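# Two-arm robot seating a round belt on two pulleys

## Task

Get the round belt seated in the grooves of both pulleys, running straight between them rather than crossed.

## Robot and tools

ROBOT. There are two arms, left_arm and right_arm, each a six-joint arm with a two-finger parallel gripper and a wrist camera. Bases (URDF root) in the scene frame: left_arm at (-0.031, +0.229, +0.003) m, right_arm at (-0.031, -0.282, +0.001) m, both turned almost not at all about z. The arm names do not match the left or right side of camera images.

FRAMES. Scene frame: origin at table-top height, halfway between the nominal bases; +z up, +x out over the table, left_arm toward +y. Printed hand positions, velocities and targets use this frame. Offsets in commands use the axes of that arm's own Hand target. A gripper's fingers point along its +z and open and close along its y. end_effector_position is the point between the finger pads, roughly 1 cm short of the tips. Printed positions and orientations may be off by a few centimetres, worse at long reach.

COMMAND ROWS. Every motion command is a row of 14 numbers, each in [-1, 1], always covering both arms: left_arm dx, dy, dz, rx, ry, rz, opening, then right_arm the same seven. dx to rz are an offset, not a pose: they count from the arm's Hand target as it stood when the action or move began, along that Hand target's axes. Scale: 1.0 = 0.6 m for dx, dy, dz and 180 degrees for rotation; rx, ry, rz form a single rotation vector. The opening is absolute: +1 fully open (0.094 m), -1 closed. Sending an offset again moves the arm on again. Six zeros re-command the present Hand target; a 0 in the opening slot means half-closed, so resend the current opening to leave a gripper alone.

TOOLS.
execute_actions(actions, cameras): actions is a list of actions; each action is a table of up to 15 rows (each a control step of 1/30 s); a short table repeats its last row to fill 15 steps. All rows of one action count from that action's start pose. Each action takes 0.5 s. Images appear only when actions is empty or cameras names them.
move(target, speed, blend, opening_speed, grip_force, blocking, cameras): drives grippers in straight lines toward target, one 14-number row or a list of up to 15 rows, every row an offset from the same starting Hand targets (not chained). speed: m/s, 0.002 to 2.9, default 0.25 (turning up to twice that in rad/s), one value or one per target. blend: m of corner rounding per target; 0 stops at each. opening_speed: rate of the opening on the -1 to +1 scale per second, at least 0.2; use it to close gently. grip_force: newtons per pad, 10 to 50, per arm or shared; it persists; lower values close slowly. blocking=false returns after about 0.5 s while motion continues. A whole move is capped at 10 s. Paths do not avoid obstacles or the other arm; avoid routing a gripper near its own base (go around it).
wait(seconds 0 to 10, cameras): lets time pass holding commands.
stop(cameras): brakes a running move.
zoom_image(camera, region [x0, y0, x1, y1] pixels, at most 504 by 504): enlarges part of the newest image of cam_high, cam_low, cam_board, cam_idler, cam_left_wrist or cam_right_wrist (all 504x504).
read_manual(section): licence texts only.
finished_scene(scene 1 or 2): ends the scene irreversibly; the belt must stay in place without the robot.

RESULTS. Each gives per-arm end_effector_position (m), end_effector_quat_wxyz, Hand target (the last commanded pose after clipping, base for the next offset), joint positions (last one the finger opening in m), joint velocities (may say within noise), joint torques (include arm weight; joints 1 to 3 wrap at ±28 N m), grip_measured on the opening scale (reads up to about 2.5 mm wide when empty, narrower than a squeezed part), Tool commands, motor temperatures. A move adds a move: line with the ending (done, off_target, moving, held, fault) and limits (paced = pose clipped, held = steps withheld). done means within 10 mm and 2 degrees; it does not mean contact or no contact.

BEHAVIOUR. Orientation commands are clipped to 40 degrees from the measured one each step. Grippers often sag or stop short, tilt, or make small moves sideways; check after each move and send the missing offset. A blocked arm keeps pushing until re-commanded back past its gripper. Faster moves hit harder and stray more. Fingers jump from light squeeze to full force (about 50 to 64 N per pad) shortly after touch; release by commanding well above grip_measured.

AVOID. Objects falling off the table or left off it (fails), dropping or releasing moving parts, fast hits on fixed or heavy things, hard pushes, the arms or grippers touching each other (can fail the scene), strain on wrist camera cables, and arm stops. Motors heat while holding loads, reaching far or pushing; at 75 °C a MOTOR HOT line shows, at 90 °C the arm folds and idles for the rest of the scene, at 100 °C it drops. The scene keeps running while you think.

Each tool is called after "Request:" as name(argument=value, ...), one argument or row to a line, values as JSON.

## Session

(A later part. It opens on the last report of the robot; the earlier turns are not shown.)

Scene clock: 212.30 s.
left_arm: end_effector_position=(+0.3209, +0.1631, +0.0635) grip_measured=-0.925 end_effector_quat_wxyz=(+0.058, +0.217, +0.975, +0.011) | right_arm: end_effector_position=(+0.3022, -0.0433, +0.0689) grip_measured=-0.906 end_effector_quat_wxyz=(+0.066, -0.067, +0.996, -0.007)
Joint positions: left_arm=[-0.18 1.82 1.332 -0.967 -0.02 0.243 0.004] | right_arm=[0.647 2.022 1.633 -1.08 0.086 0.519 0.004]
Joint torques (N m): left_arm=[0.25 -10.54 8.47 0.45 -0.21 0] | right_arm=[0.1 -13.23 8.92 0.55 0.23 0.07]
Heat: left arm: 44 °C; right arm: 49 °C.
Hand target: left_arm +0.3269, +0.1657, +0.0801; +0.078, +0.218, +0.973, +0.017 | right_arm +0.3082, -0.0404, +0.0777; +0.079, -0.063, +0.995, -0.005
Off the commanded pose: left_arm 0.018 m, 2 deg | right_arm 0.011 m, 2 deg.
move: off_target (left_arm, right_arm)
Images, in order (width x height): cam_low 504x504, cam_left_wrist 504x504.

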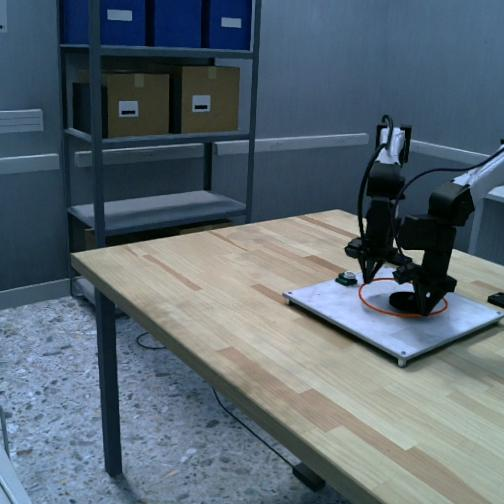

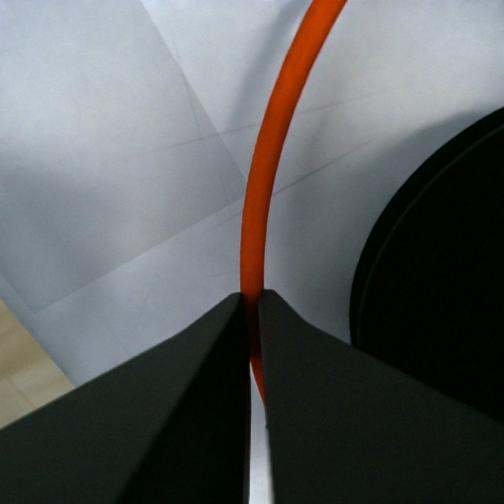

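Request:
move(
  target=[0,0.003,-0.006,0,0,0,-1,0.0228,-0.0727,-0.006,0,0,0.04,-1],
  speed=0.1,
  cameras=["cam_left_wrist","cam_low"],
)

Request:
zoom_image(
  camera="cam_low",
  region=[340, 250, 470, 340],
)

Request:
zoom_image(
  camera="cam_left_wrist",
  region=[200, 0, 504, 304],
)

Scene clock: 225.23 s.
left_arm: end_effector_position=(+0.3217, +0.1621, +0.0660) grip_measured=-0.925 end_effector_quat_wxyz=(+0.058, +0.219, +0.974, +0.008) | right_arm: end_effector_position=(+0.2989, -0.0791, +0.0709) grip_measured=-0.906 end_effector_quat_wxyz=(+0.069, -0.012, +0.998, -0.001)
Joint positions: left_arm=[-0.179 1.82 1.342 -0.976 -0.013 0.25 0.004] | right_arm=[0.575 1.922 1.499 -1.033 0.076 0.557 0.004]
Joint torques (N m): left_arm=[0.69 -10.7 8.55 0.42 -0.24 -0.02] | right_arm=[-0.7 -15.41 5.48 0.61 0.16 0.07]
Motor temperatures (°C): left_arm=[25 50 38 26 24 23 28] | right_arm=[24 50 35 26 25 22 26]
Heat: left arm: 50 °C; right arm: 50 °C.
Hand target: left_arm +0.3271, +0.1672, +0.0838; +0.078, +0.218, +0.973, +0.017 | right_arm +0.2996, -0.0854, +0.0802; +0.079, +0.000, +0.997, +0.000
Off the commanded pose: left_arm 0.019 m, 3 deg | right_arm 0.011 m, 2 deg.
move: off_target (left_arm, right_arm)
Images, in order (width x height): cam_low 504x504, cam_left_wrist 504x504.

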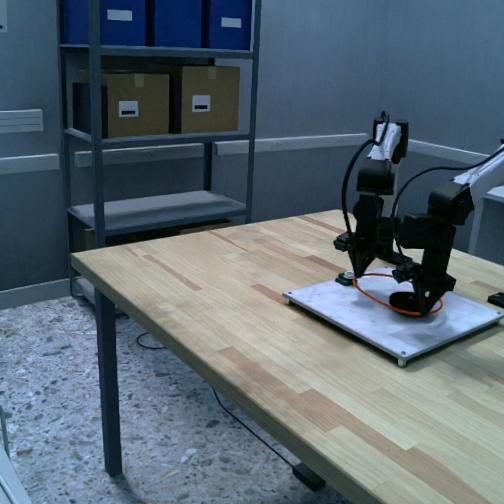

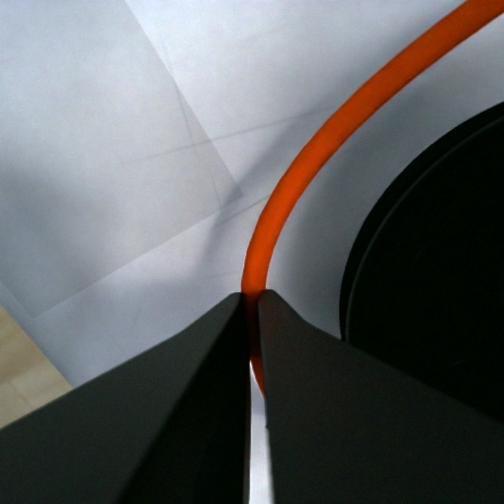

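Scaled by 3.877 from the camera's 504x504 image, which has a finer 720x720 frame.

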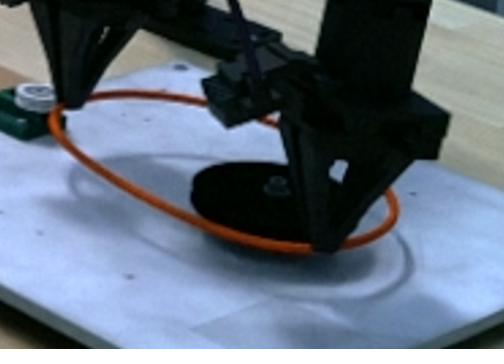

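Scaled by 1.658 from the camera's 504x504 image, which has a finer 720x720 frame.

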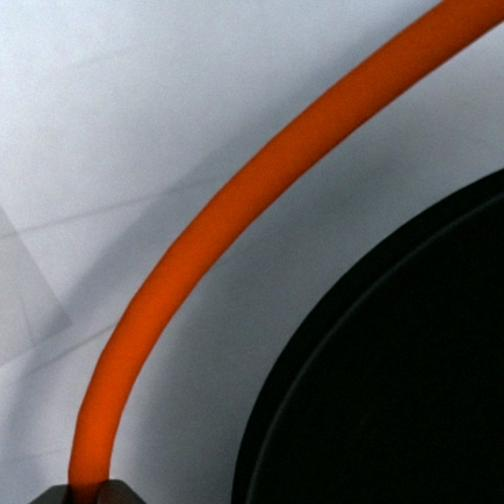

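Request:
move(
  target=[0,0.004,0,0,0,0,-1,0.001,-0.026,-0.012,0,0,0,-1],
  speed=0.1,
  cameras=["cam_left_wrist","cam_low"],
)

Request:
zoom_image(
  camera="cam_low",
  region=[340, 250, 470, 340],
)

Request:
zoom_image(
  camera="cam_left_wrist",
  region=[200, 200, 504, 504],
)

Scene clock: 239.10 s.
left_arm: end_effector_position=(+0.3211, +0.1593, +0.0660) grip_measured=-0.925 end_effector_quat_wxyz=(+0.058, +0.223, +0.973, +0.000) | right_arm: end_effector_position=(+0.2989, -0.0887, +0.0790) grip_measured=-0.906 end_effector_quat_wxyz=(+0.072, -0.008, +0.997, +0.010)
Joint positions: left_arm=[-0.179 1.82 1.342 -0.976 0.004 0.257 0.004] | right_arm=[0.546 1.881 1.474 -1.031 0.059 0.538 0.004]
Joint torques (N m): left_arm=[1.35 -10.54 8.84 0.41 -0.38 -0.04] | right_arm=[-1.21 -15.01 5.07 0.5 0.29 -0.05]
Heat: left arm: 54 °C; right arm: 53 °C.
Hand target: left_arm +0.3281, +0.1693, +0.0840; +0.078, +0.218, +0.973, +0.017 | right_arm +0.2978, -0.1009, +0.0871; +0.079, +0.000, +0.997, +0.000
Off the commanded pose: left_arm 0.022 m, 3 deg | right_arm 0.015 m, 2 deg.
move: off_target (left_arm, right_arm)
Images, in order (width x height): cam_low 504x504, cam_left_wrist 504x504.

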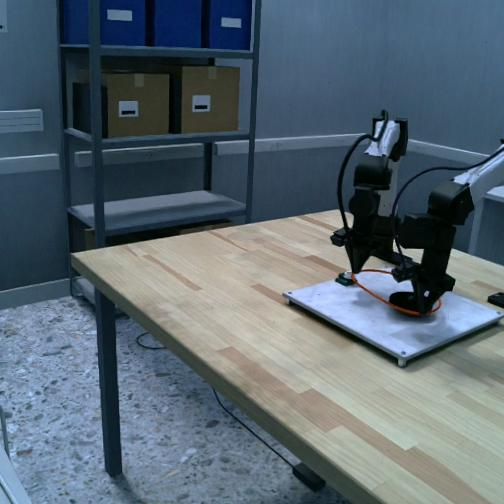

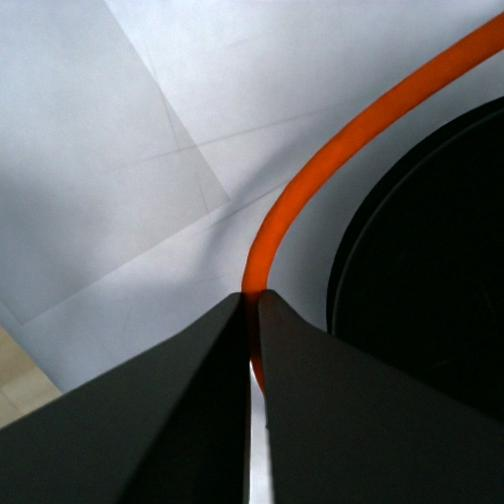

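Scaled by 3.877 from the camera's 504x504 image, which has a finer 720x720 frame.

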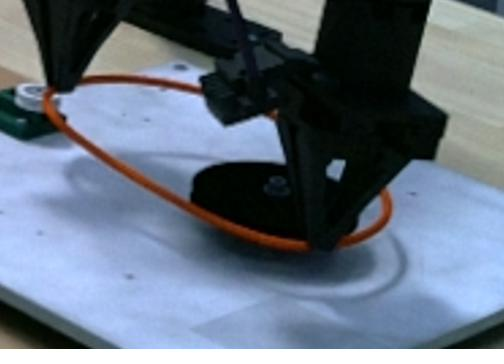

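Scaled by 1.658 from the camera's 504x504 image, which has a finer 720x720 frame.

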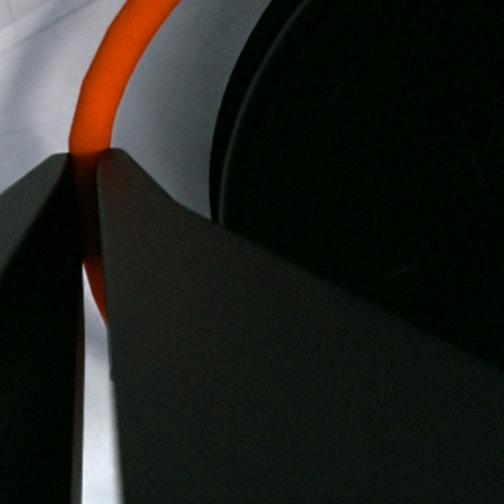

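Request:
move(
  target=[
    [0.006,-0.003,0.043,0,0,0,-1,0,0,0,0,0,0,-1],
    [0.006,-0.003,0.043,0,0,0,-0.68,0,0,0,0,0,0,-1],
  ],
  speed=0.06,
  opening_speed=0.6,
  cameras=["cam_left_wrist","cam_low","cam_board"],
)

Request:
zoom_image(
  camera="cam_low",
  region=[340, 250, 470, 340],
)

Request:
zoom_image(
  camera="cam_left_wrist",
  region=[200, 200, 504, 504],
)

Scene clock: 252.13 s.
left_arm: end_effector_position=(+0.3261, +0.1662, +0.0566) grip_measured=-0.682 end_effector_quat_wxyz=(+0.071, +0.217, +0.974, +0.010) | right_arm: end_effector_position=(+0.2984, -0.0964, +0.0774) grip_measured=-0.906 end_effector_quat_wxyz=(+0.068, -0.002, +0.998, +0.000)
Joint positions: left_arm=[-0.167 1.82 1.3 -0.908 -0.015 0.258 0.015] | right_arm=[0.535 1.881 1.469 -1.043 0.07 0.538 0.004]
Joint torques (N m): left_arm=[0.13 -8.64 5.64 0.74 -0.19 -0.04] | right_arm=[-0.35 -14.94 5.5 0.54 0.15 -0.1]
Motor temperatures (°C): left_arm=[25 56 38 25 24 23 28] | right_arm=[24 56 34 26 25 22 26]
Heat: left arm: 56 °C; right arm: 56 °C.
Hand target: left_arm +0.3281, +0.1692, +0.0578; +0.078, +0.218, +0.973, +0.017 | right_arm +0.2979, -0.1010, +0.0871; +0.079, +0.000, +0.997, +0.000
Off the commanded pose: left_arm 0.004 m, 1 deg | right_arm 0.011 m, 1 deg.
move: off_target (right_arm); target 2's new opening was sent with left_arm's hand 0.012 m and 2 deg from that target
Images, in order (width x height): cam_low 504x504, cam_board 504x504, cam_left_wrist 504x504.

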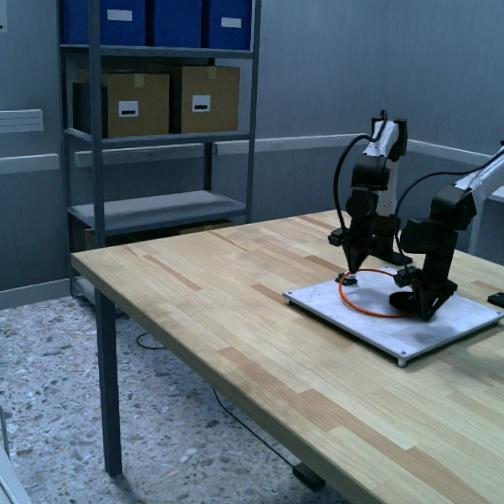

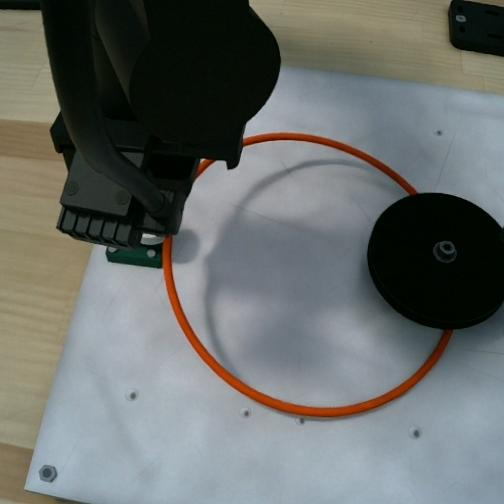

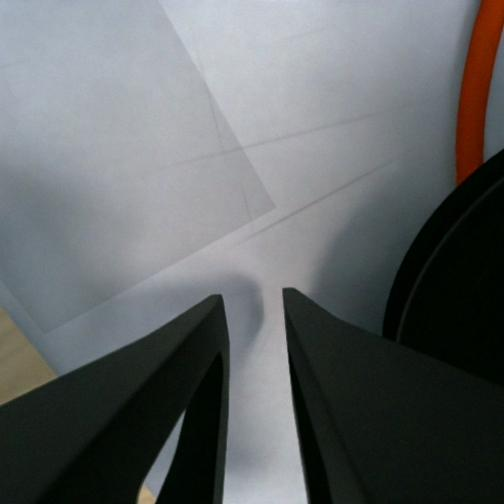

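Scaled by 3.877 from the camera's 504x504 image, which has a finer 720x720 frame.

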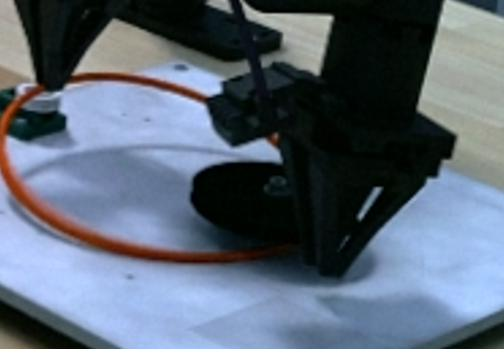

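Scaled by 1.658 from the camera's 504x504 image, which has a finer 720x720 frame.

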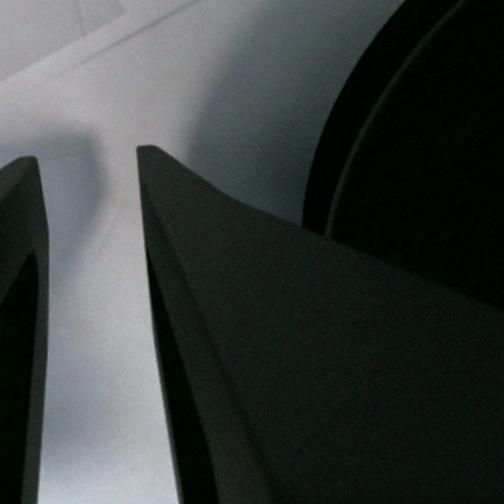

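Request:
move(
  target=[
    [-0.01,0.0045,-0.07,0,0,0,-0.6,0,0,0,0,0,0,-1],
    [-0.01,0.0045,-0.07,0,0,0,-0.6,0.008,0.1,0.044,0,0,0,-1],
  ],
  speed=0.15,
  cameras=["cam_left_wrist","cam_low"],
)

Scene clock: 272.90 s.
left_arm: end_effector_position=(+0.3238, +0.1667, +0.0855) grip_measured=-0.602 end_effector_quat_wxyz=(+0.060, +0.217, +0.974, +0.010) | right_arm: end_effector_position=(+0.2865, -0.0470, +0.0532) grip_measured=-0.906 end_effector_quat_wxyz=(+0.059, -0.006, +0.998, -0.008)
Joint positions: left_arm=[-0.167 1.806 1.402 -1.046 -0.016 0.258 0.019] | right_arm=[0.665 1.993 1.53 -1.024 0.086 0.66 0.004]
Joint torques (N m): left_arm=[-0.02 -10.06 8.42 0.45 -0.21 -0.04] | right_arm=[0.13 -12.41 8.99 0.68 0.2 0.06]
Motor temperatures (°C): left_arm=[25 54 38 26 24 23 27] | right_arm=[24 58 34 26 25 22 26]
Heat: left arm: 54 °C; right arm: 58 °C.
Hand target: left_arm +0.3281, +0.1691, +0.1004; +0.078, +0.218, +0.973, +0.017 | right_arm +0.2972, -0.0410, +0.0603; +0.079, +0.000, +0.997, +0.000
Off the commanded pose: left_arm 0.016 m, 2 deg | right_arm 0.014 m, 3 deg.
move: off_target (left_arm, right_arm)
Images, in order (width x height): cam_low 504x504, cam_left_wrist 504x504.

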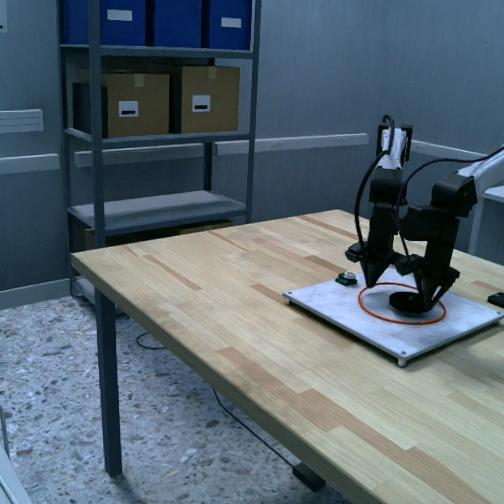

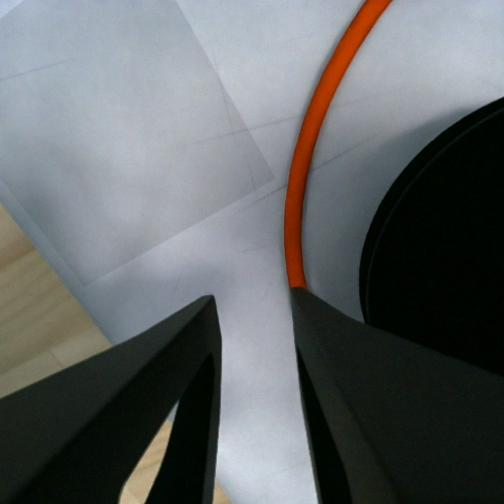

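Request:
move(
  target=[0,0,0,0,0,0,-0.6,0,0.025,0,0,0,0,-1],
  speed=0.15,
  cameras=["cam_left_wrist"],
)

Scene clock: 278.73 s.
left_arm: end_effector_position=(+0.3238, +0.1667, +0.0855) grip_measured=-0.602 end_effector_quat_wxyz=(+0.060, +0.217, +0.974, +0.010) | right_arm: end_effector_position=(+0.2915, -0.0301, +0.0552) grip_measured=-0.906 end_effector_quat_wxyz=(+0.069, -0.004, +0.998, -0.001)
Joint positions: left_arm=[-0.167 1.806 1.402 -1.046 -0.016 0.258 0.019] | right_arm=[0.691 2.026 1.584 -1.024 0.091 0.69 0.004]
Joint torques (N m): left_arm=[0.08 -10.1 8.42 0.47 -0.2 -0.04] | right_arm=[0.36 -12.55 8.95 0.57 0.17 0.01]
Motor temperatures (°C): left_arm=[25 52 39 25 24 23 27] | right_arm=[24 57 34 26 25 22 26]
Heat: left arm: 52 °C; right arm: 57 °C.
Hand target: left_arm +0.3281, +0.1691, +0.1004; +0.078, +0.218, +0.973, +0.017 | right_arm +0.2973, -0.0261, +0.0603; +0.079, +0.000, +0.997, +0.000
Off the commanded pose: left_arm 0.016 m, 2 deg | right_arm 0.009 m, 1 deg.
move: off_target (left_arm)
Images, in order (width x height): cam_left_wrist 504x504.

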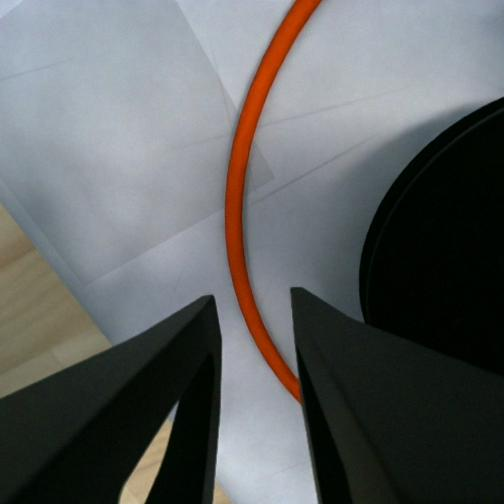

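Request:
move(
  target=[
    [0.016,0.006,0.11,0,0,0,-0.5,0,0,0,0,0,0,-1],
    [0.016,0.006,0.11,0,0,0,-1,0,0,0,0,0,0,-1],
  ],
  speed=0.1,
  cameras=["cam_left_wrist"],
)

Scene clock: 287.43 s.
left_arm: end_effector_position=(+0.3289, +0.1735, +0.0413) grip_measured=-0.926 end_effector_quat_wxyz=(+0.078, +0.216, +0.973, +0.013) | right_arm: end_effector_position=(+0.2915, -0.0302, +0.0552) grip_measured=-0.906 end_effector_quat_wxyz=(+0.069, -0.003, +0.998, -0.001)
Joint positions: left_arm=[-0.146 1.831 1.248 -0.83 -0.016 0.277 0.003] | right_arm=[0.691 2.026 1.584 -1.024 0.091 0.691 0.004]
Joint torques (N m): left_arm=[0.35 -6.67 5.5 0.9 -0.17 0.01] | right_arm=[0.42 -12.34 9.11 0.6 0.18 0.04]
Motor temperatures (°C): left_arm=[25 51 39 25 24 23 27] | right_arm=[24 57 34 26 25 22 26]
Heat: left arm: 51 °C; right arm: 57 °C.
Hand target: left_arm +0.3314, +0.1765, +0.0340; +0.078, +0.218, +0.973, +0.017 | right_arm +0.2973, -0.0261, +0.0603; +0.079, +0.000, +0.997, +0.000
Off the commanded pose: left_arm 0.008 m, 1 deg | right_arm 0.009 m, 1 deg.
move: done
Images, in order (width x height): cam_left_wrist 504x504.

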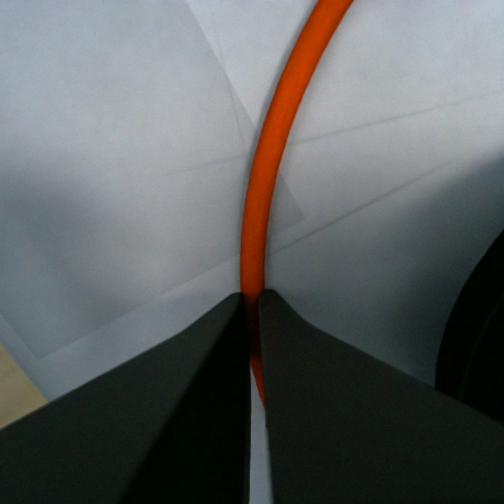

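Request:
move(
  target=[
    [-0.012,0.005,-0.08,0,0,0,-1,-0.0048,0,-0.0296,0,0,0,-1],
    [-0.002,-0.0195,-0.08,0,0,0,-1,-0.0048,-0.098,-0.0296,0,0,0,-1],
  ],
  speed=0.1,
  cameras=["cam_left_wrist","cam_low"],
)

Request:
zoom_image(
  camera="cam_low",
  region=[340, 250, 470, 340],
)

Scene clock: 300.70 s.
left_arm: end_effector_position=(+0.3199, +0.1629, +0.0710) grip_measured=-0.926 end_effector_quat_wxyz=(+0.064, +0.224, +0.972, +0.010) | right_arm: end_effector_position=(+0.2965, -0.0815, +0.0691) grip_measured=-0.906 end_effector_quat_wxyz=(+0.068, -0.001, +0.998, -0.005)
Joint positions: left_arm=[-0.179 1.799 1.334 -0.977 -0.016 0.259 0.003] | right_arm=[0.576 1.917 1.485 -1.031 0.083 0.58 0.004]
Joint torques (N m): left_arm=[-0.2 -10.55 5.81 0.57 -0.23 -0.22] | right_arm=[-0.36 -15.31 5.31 0.68 0.11 -0.11]
Motor temperatures (°C): left_arm=[25 50 38 26 24 23 28] | right_arm=[24 57 34 26 25 22 26]
Heat: left arm: 50 °C; right arm: 57 °C.
Hand target: left_arm +0.3200, +0.1654, +0.0808; +0.078, +0.218, +0.973, +0.017 | right_arm +0.2974, -0.0848, +0.0783; +0.079, +0.000, +0.997, +0.000
Off the commanded pose: left_arm 0.010 m, 2 deg | right_arm 0.010 m, 1 deg.
move: done
Images, in order (width x height): cam_low 504x504, cam_left_wrist 504x504.

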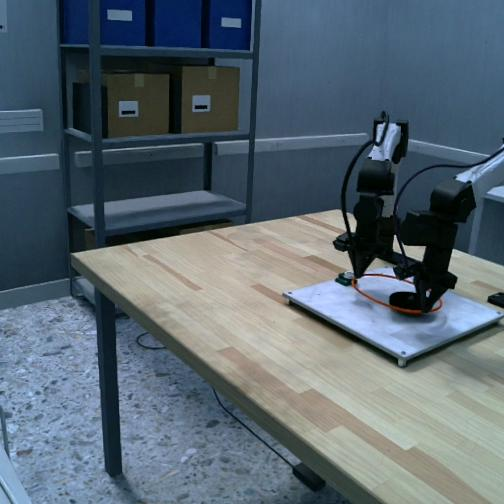

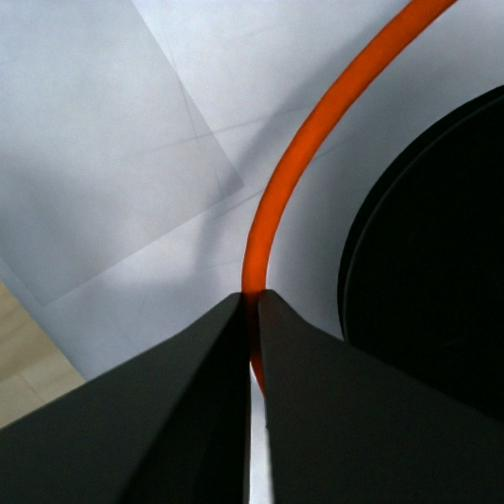

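Scaled by 3.877 from the camera's 504x504 image, which has a finer 720x720 frame.

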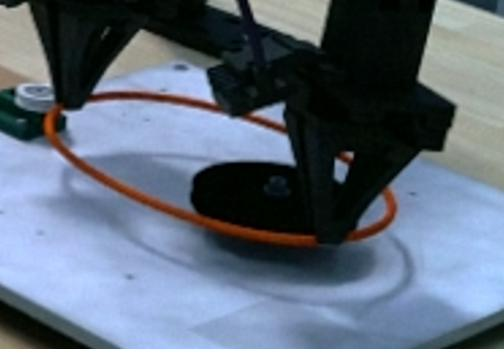

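Request:
move(
  target=[0.0045,-0.002,0.0296,0,0,0,-1,0,-0.022,0,0,0,0,-1],
  speed=0.06,
  cameras=["cam_left_wrist","cam_low"],
)

Request:
zoom_image(
  camera="cam_low",
  region=[340, 250, 470, 340],
)

Scene clock: 309.07 s.
left_arm: end_effector_position=(+0.3169, +0.1625, +0.0580) grip_measured=-0.926 end_effector_quat_wxyz=(+0.065, +0.224, +0.972, +0.007) | right_arm: end_effector_position=(+0.2963, -0.0903, +0.0688) grip_measured=-0.906 end_effector_quat_wxyz=(+0.068, -0.005, +0.998, +0.001)
Joint positions: left_arm=[-0.179 1.799 1.28 -0.922 -0.011 0.259 0.003] | right_arm=[0.551 1.892 1.45 -1.012 0.07 0.548 0.004]
Joint torques (N m): left_arm=[-0.23 -9.25 5.81 0.73 -0.28 -0.22] | right_arm=[-0.9 -15.39 5.33 0.62 0.19 -0.04]
Motor temperatures (°C): left_arm=[25 53 38 26 24 23 28] | right_arm=[24 58 34 26 25 22 26]
Heat: left arm: 53 °C; right arm: 58 °C.
Hand target: left_arm +0.3199, +0.1655, +0.0628; +0.078, +0.218, +0.973, +0.017 | right_arm +0.2973, -0.0980, +0.0783; +0.079, +0.000, +0.997, +0.000
Off the commanded pose: left_arm 0.006 m, 2 deg | right_arm 0.012 m, 1 deg.
move: off_target (right_arm)
Images, in order (width x height): cam_low 504x504, cam_left_wrist 504x504.

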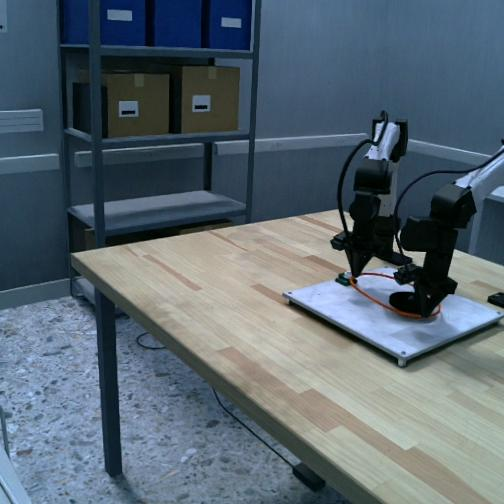

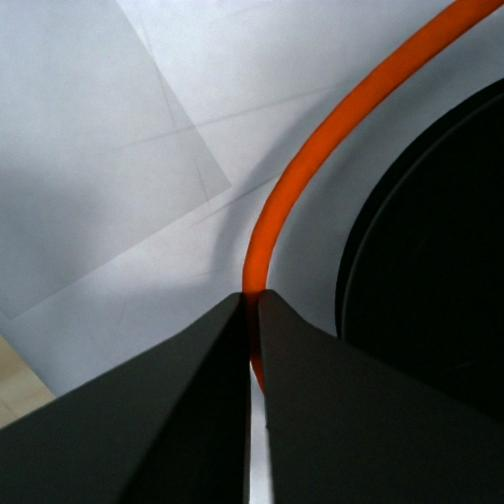

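Scaled by 3.877 from the camera's 504x504 image, which has a finer 720x720 frame.

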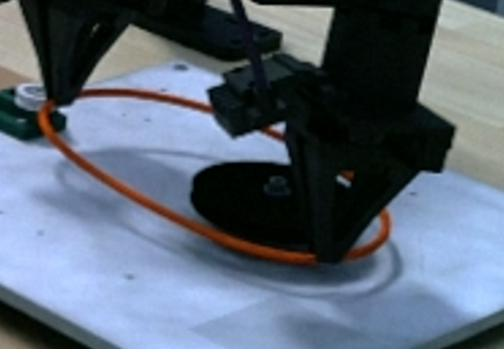

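Request:
move(
  target=[-0.0042,0.002,-0.0285,0,0,0,-1,0,-0.008,0,0,0,0,-1],
  speed=0.06,
  cameras=["cam_low"],
)

Request:
zoom_image(
  camera="cam_low",
  region=[400, 280, 460, 340],
)

Scene clock: 316.47 s.
left_arm: end_effector_position=(+0.3155, +0.1614, +0.0628) grip_measured=-0.926 end_effector_quat_wxyz=(+0.060, +0.225, +0.972, +0.005) | right_arm: end_effector_position=(+0.2966, -0.0938, +0.0691) grip_measured=-0.906 end_effector_quat_wxyz=(+0.069, -0.006, +0.998, +0.003)
Joint positions: left_arm=[-0.182 1.799 1.301 -0.953 -0.007 0.259 0.003] | right_arm=[0.541 1.882 1.438 -1.006 0.065 0.536 0.004]
Joint torques (N m): left_arm=[0.01 -10.45 8.42 0.39 -0.3 -0.21] | right_arm=[-0.98 -15.24 5.05 0.53 0.25 -0.1]
Motor temperatures (°C): left_arm=[25 53 38 26 24 23 28] | right_arm=[24 59 33 26 25 22 26]
Heat: left arm: 53 °C; right arm: 59 °C.
Hand target: left_arm +0.3199, +0.1655, +0.0801; +0.078, +0.218, +0.973, +0.017 | right_arm +0.2974, -0.1027, +0.0784; +0.079, +0.000, +0.997, +0.000
Off the commanded pose: left_arm 0.018 m, 3 deg | right_arm 0.013 m, 1 deg.
move: off_target (left_arm, right_arm)
Images, in order (width x height): cam_low 504x504.

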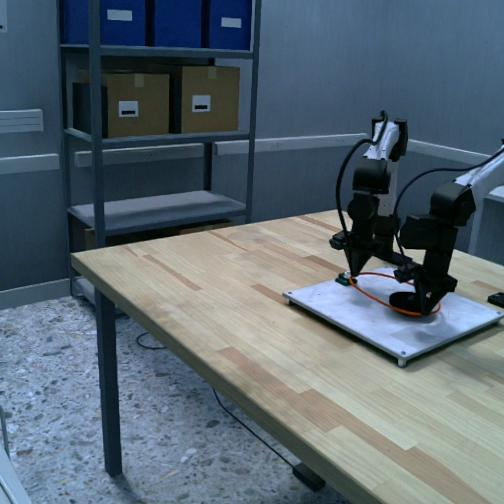

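Scaled by 8.400 from the camera's 504x504 image, which has a finer 720x720 frame.

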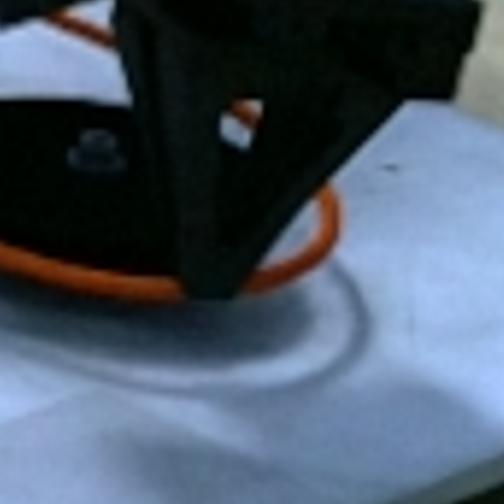

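Request:
move(
  target=[-0.052,-0.0137,0.0075,0,0,0.083,-1,0,0,0,0,0,0,-1],
  speed=0.06,
  cameras=["cam_low","cam_left_wrist","cam_board"],
)

Request:
zoom_image(
  camera="cam_low",
  region=[380, 270, 460, 340],
)

Request:
zoom_image(
  camera="cam_board",
  region=[344, 100, 504, 400],
)

Scene clock: 330.47 s.
left_arm: end_effector_position=(+0.3413, +0.1426, +0.0785) grip_measured=-0.926 end_effector_quat_wxyz=(+0.079, +0.336, +0.938, +0.016) | right_arm: end_effector_position=(+0.2972, -0.0949, +0.0691) grip_measured=-0.906 end_effector_quat_wxyz=(+0.068, -0.004, +0.998, +0.003)
Joint positions: left_arm=[-0.22 1.859 1.436 -0.988 -0.014 0.455 0.003] | right_arm=[0.538 1.882 1.438 -1.006 0.065 0.536 0.004]
Joint torques (N m): left_arm=[-0.44 -7.24 8.81 0.53 -0.29 0.04] | right_arm=[-0.95 -15.06 5.18 0.56 0.18 -0.03]
Motor temperatures (°C): left_arm=[25 55 39 25 24 23 29] | right_arm=[24 57 33 26 25 22 27]
Heat: left arm: 55 °C; right arm: 57 °C.
Hand target: left_arm +0.3451, +0.1447, +0.0797; +0.075, +0.343, +0.936, +0.027 | right_arm +0.2974, -0.1028, +0.0784; +0.079, +0.000, +0.997, +0.000
Off the commanded pose: left_arm 0.004 m, 2 deg | right_arm 0.012 m, 1 deg.
move: off_target (right_arm)
Images, in order (width x height): cam_low 504x504, cam_board 504x504, cam_left_wrist 504x504.

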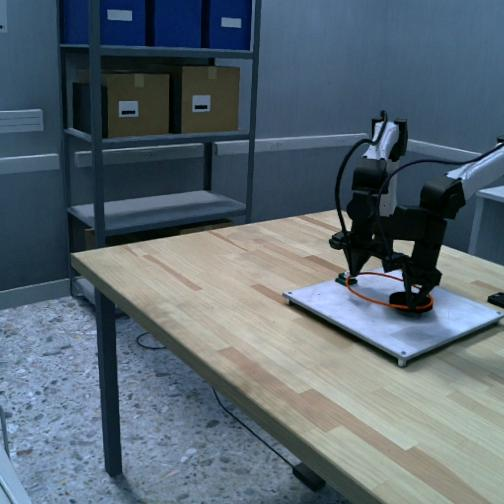

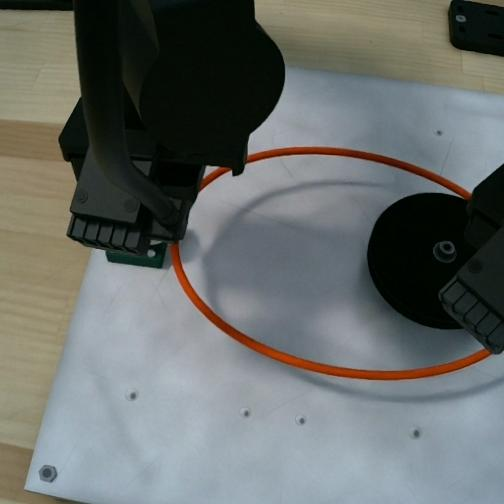

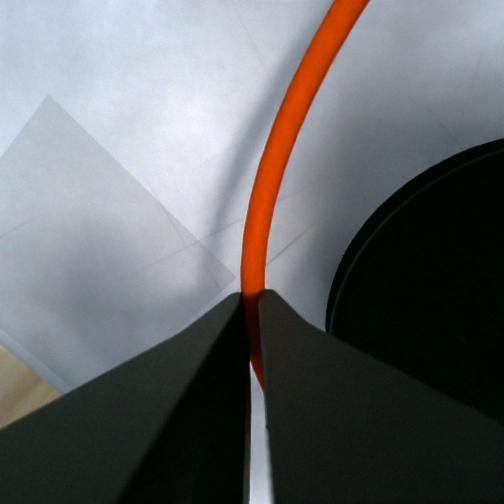

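Scaled by 6.300 from the camera's 504x504 image, which has a finer 720x720 frame.

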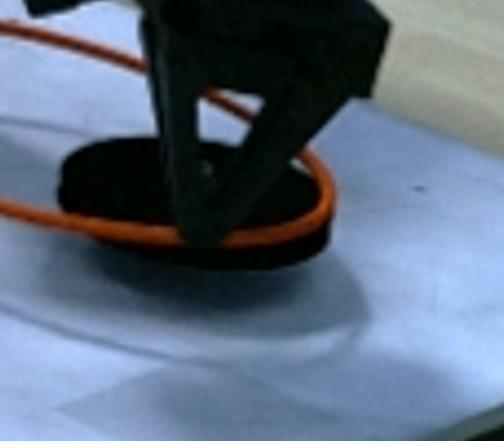

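Scaled by 1.680 from the camera's 504x504 image, which has a finer 720x720 frame.

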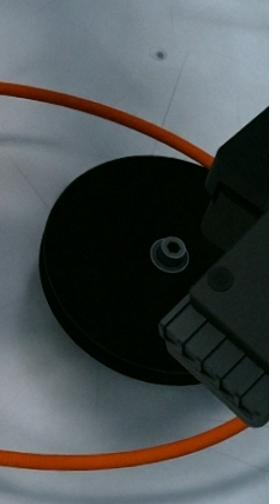

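Request:
move(
  target=[
    [0.0106,0.0128,0,0,0,0,-1,0,0.042,0,0,0,0,-1],
    [0.0146,0.0098,0.0296,0,0,0,-1,0.0026,0.042,0.0165,0,0,0,-1],
  ],
  speed=0.08,
  cameras=["cam_low","cam_left_wrist"],
)

Request:
zoom_image(
  camera="cam_low",
  region=[380, 270, 460, 340],
)

Scene clock: 345.33 s.
left_arm: end_effector_position=(+0.3409, +0.1507, +0.0663) grip_measured=-0.926 end_effector_quat_wxyz=(+0.074, +0.340, +0.937, +0.018) | right_arm: end_effector_position=(+0.2947, -0.0770, +0.0709) grip_measured=-0.906 end_effector_quat_wxyz=(+0.074, -0.004, +0.997, +0.005)
Joint positions: left_arm=[-0.2 1.867 1.399 -0.951 -0.016 0.482 0.003] | right_arm=[0.584 1.9 1.468 -1.01 0.073 0.583 0.004]
Joint torques (N m): left_arm=[0.39 -7.45 6.04 0.8 -0.24 0.05] | right_arm=[0.31 -11.22 5.82 0.77 0.22 0.04]
Motor temperatures (°C): left_arm=[25 52 40 25 24 23 29] | right_arm=[24 57 33 26 25 22 27]
Heat: left arm: 52 °C; right arm: 57 °C.
Hand target: left_arm +0.3449, +0.1549, +0.0616; +0.075, +0.342, +0.936, +0.027 | right_arm +0.2974, -0.0776, +0.0684; +0.079, +0.000, +0.997, +0.000
Off the commanded pose: left_arm 0.007 m, 1 deg | right_arm 0.004 m, 1 deg.
move: done
Images, in order (width x height): cam_low 504x504, cam_left_wrist 504x504.

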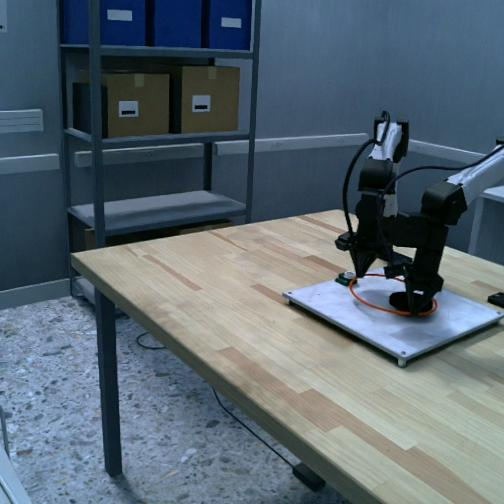

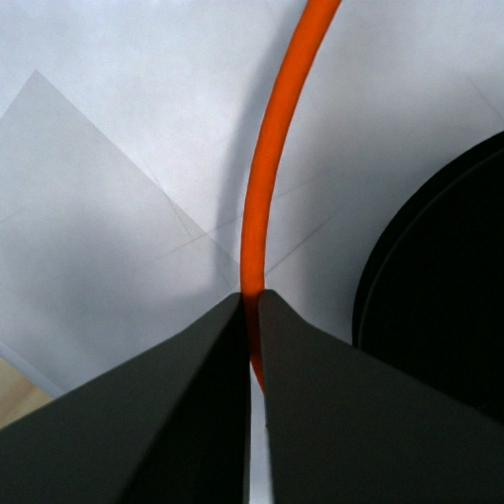

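Scaled by 6.300 from the camera's 504x504 image, which has a finer 720x720 frame.

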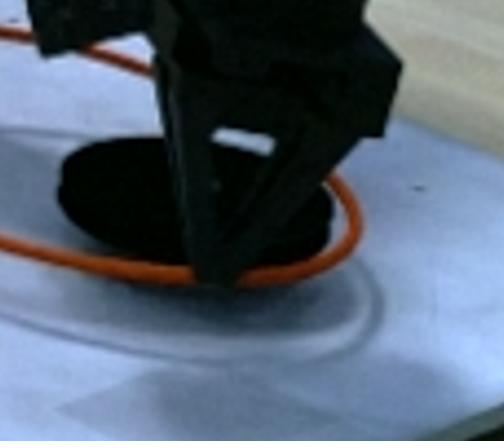

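Request:
execute_actions(
  actions=[],
  cameras=["cam_low","cam_board","cam_high"],
)

Request:
zoom_image(
  camera="cam_low",
  region=[320, 230, 480, 350],
)

Scene clock: 380.03 s.
left_arm: end_effector_position=(+0.3410, +0.1507, +0.0663) grip_measured=-0.926 end_effector_quat_wxyz=(+0.074, +0.340, +0.937, +0.018) | right_arm: end_effector_position=(+0.2947, -0.0770, +0.0709) grip_measured=-0.906 end_effector_quat_wxyz=(+0.074, -0.004, +0.997, +0.005)
Joint positions: left_arm=[-0.2 1.867 1.399 -0.95 -0.016 0.482 0.003] | right_arm=[0.584 1.9 1.468 -1.01 0.073 0.583 0.004]
Joint velocities: within noise
Joint torques (N m): left_arm=[0.34 -7.43 6.13 0.8 -0.25 0.05] | right_arm=[0.21 -11.1 5.75 0.79 0.2 0.02]
Motor temperatures (°C): left_arm=[25 47 38 26 24 23 29] | right_arm=[24 56 33 26 25 22 27]
Heat: left arm: 47 °C; right arm: 56 °C.
Hand target: left_arm +0.3449, +0.1549, +0.0616; +0.075, +0.343, +0.936, +0.027 | right_arm +0.2974, -0.0776, +0.0684; +0.079, +0.000, +0.997, +0.000
Tool commands: left_gripper/opening=-1.0 right_gripper/opening=-1.0
Off the commanded pose: left_arm 0.007 m, 1 deg | right_arm 0.004 m, 1 deg.
Images, in order (width x height): cam_high 504x504, cam_low 504x504, cam_board 504x504.

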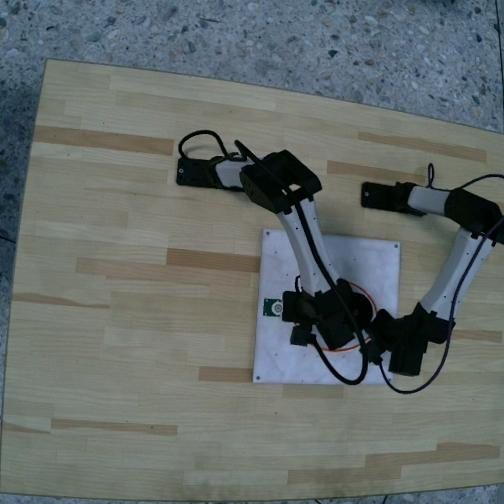

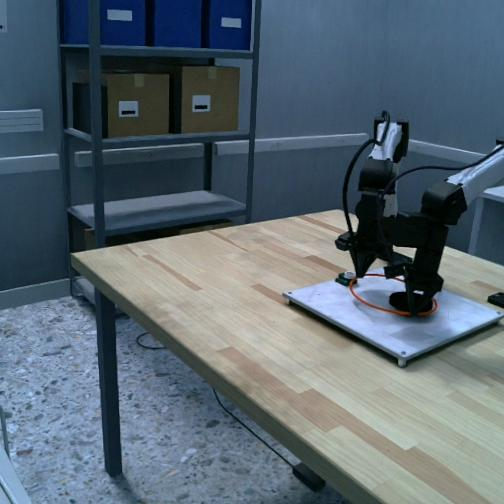

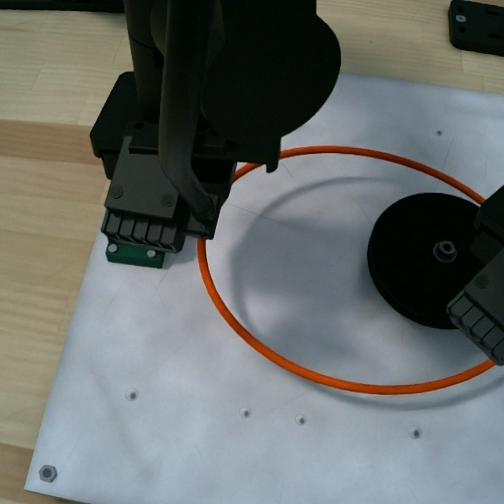

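Scaled by 3.150 from the camera's 504x504 image, which has a finer 720x720 frame.

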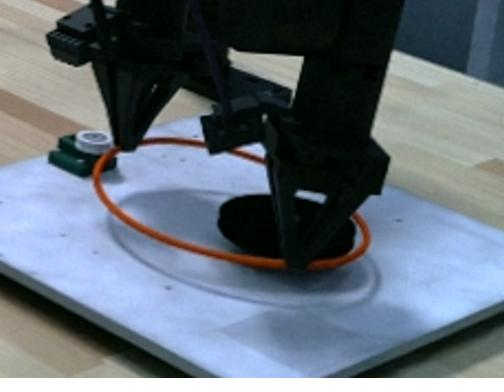

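Request:
move(
  target=[0,0,0,0,0,0,-1,0,-0.055,-0.007,0,0,0,-1],
  speed=0.1,
  cameras=["cam_low","cam_board"],
)

Request:
zoom_image(
  camera="cam_low",
  region=[320, 230, 480, 350],
)

Scene clock: 388.20 s.
left_arm: end_effector_position=(+0.3410, +0.1507, +0.0663) grip_measured=-0.926 end_effector_quat_wxyz=(+0.074, +0.341, +0.937, +0.018) | right_arm: end_effector_position=(+0.2968, -0.1014, +0.0651) grip_measured=-0.906 end_effector_quat_wxyz=(+0.071, -0.004, +0.997, +0.006)
Joint positions: left_arm=[-0.2 1.867 1.399 -0.95 -0.016 0.483 0.003] | right_arm=[0.521 1.866 1.399 -0.976 0.061 0.522 0.004]
Joint torques (N m): left_arm=[0.38 -7.46 6.09 0.84 -0.23 0.01] | right_arm=[-0.84 -14.49 4.94 0.57 0.23 -0.09]
Motor temperatures (°C): left_arm=[25 47 38 26 24 23 30] | right_arm=[24 55 33 26 25 22 27]
Heat: left arm: 47 °C; right arm: 55 °C.
Hand target: left_arm +0.3449, +0.1550, +0.0616; +0.075, +0.342, +0.936, +0.027 | right_arm +0.2967, -0.1106, +0.0725; +0.079, +0.000, +0.997, +0.000
Off the commanded pose: left_arm 0.007 m, 1 deg | right_arm 0.012 m, 1 deg.
move: off_target (right_arm)
Images, in order (width x height): cam_low 504x504, cam_board 504x504.

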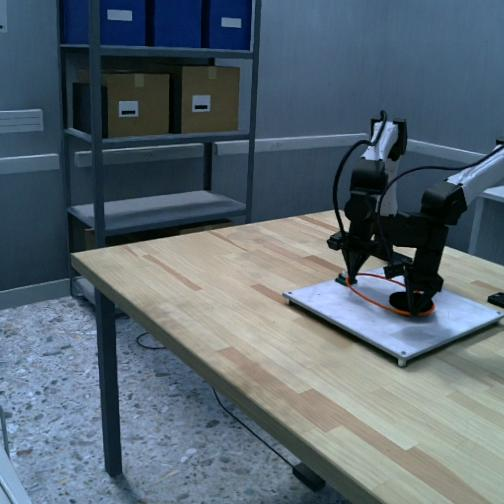

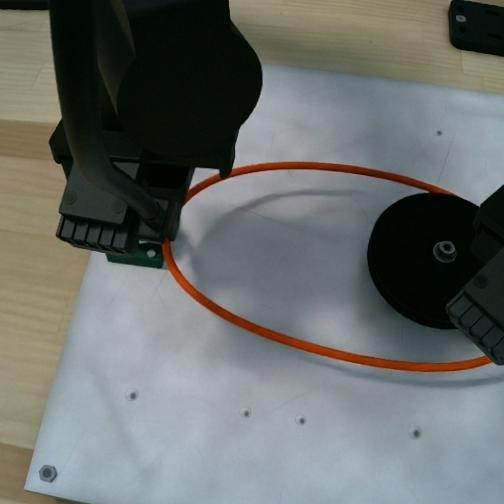

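Scaled by 3.150 from the camera's 504x504 image, which has a finer 720x720 frame.

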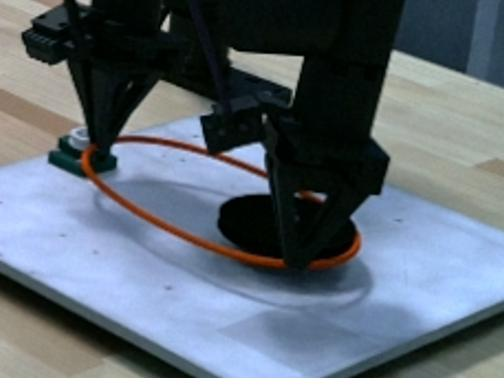

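Request:
move(
  target=[0,0,0,0,0,0,-0.68,0,-0.0,0,0,0,0,-1],
  opening_speed=0.3,
  cameras=["cam_low","cam_board","cam_left_wrist"],
)

Request:
zoom_image(
  camera="cam_low",
  region=[320, 230, 480, 350],
)

Request:
zoom_image(
  camera="cam_low",
  region=[380, 270, 460, 340],
)

Scene clock: 396.57 s.
left_arm: end_effector_position=(+0.3410, +0.1507, +0.0663) grip_measured=-0.682 end_effector_quat_wxyz=(+0.074, +0.341, +0.937, +0.018) | right_arm: end_effector_position=(+0.2968, -0.1014, +0.0651) grip_measured=-0.906 end_effector_quat_wxyz=(+0.071, -0.004, +0.997, +0.006)
Joint positions: left_arm=[-0.2 1.867 1.399 -0.95 -0.016 0.484 0.015] | right_arm=[0.521 1.866 1.399 -0.976 0.061 0.521 0.004]
Joint torques (N m): left_arm=[0.39 -7.47 6.08 0.81 -0.25 0.02] | right_arm=[-0.95 -14.43 4.96 0.56 0.2 -0.14]
Motor temperatures (°C): left_arm=[25 46 38 26 24 23 29] | right_arm=[24 55 33 26 25 22 27]
Heat: left arm: 46 °C; right arm: 55 °C.
Hand target: left_arm +0.3449, +0.1550, +0.0616; +0.075, +0.343, +0.936, +0.027 | right_arm +0.2967, -0.1106, +0.0725; +0.079, +0.000, +0.997, +0.000
Off the commanded pose: left_arm 0.007 m, 1 deg | right_arm 0.012 m, 1 deg.
move: off_target (right_arm)
Images, in order (width x height): cam_low 504x504, cam_board 504x504, cam_left_wrist 504x504.

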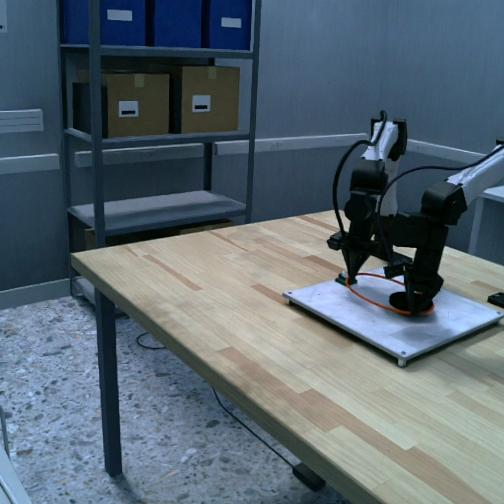

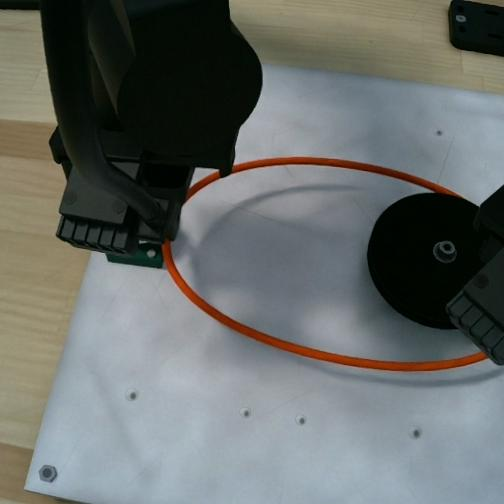

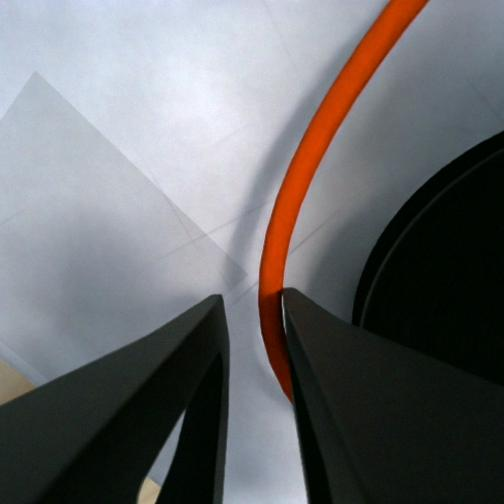

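Scaled by 3.150 from the camera's 504x504 image, which has a finer 720x720 frame.

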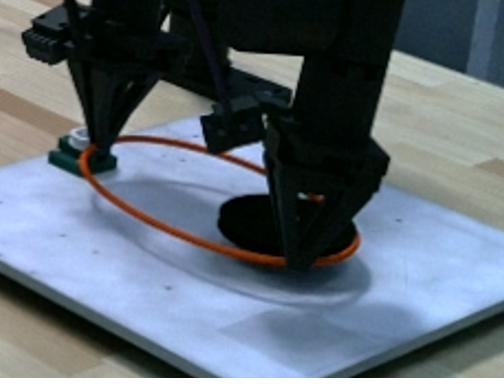

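Scaled by 6.300 from the camera's 504x504 image, which has a finer 720x720 frame.

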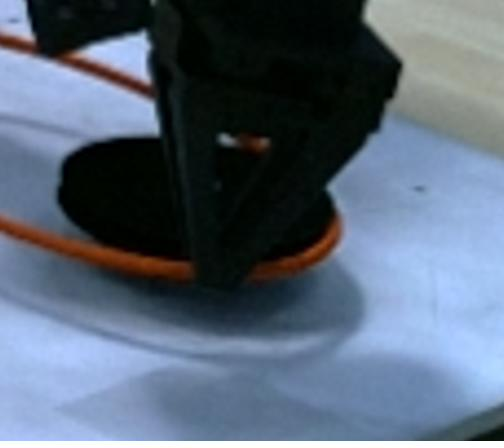

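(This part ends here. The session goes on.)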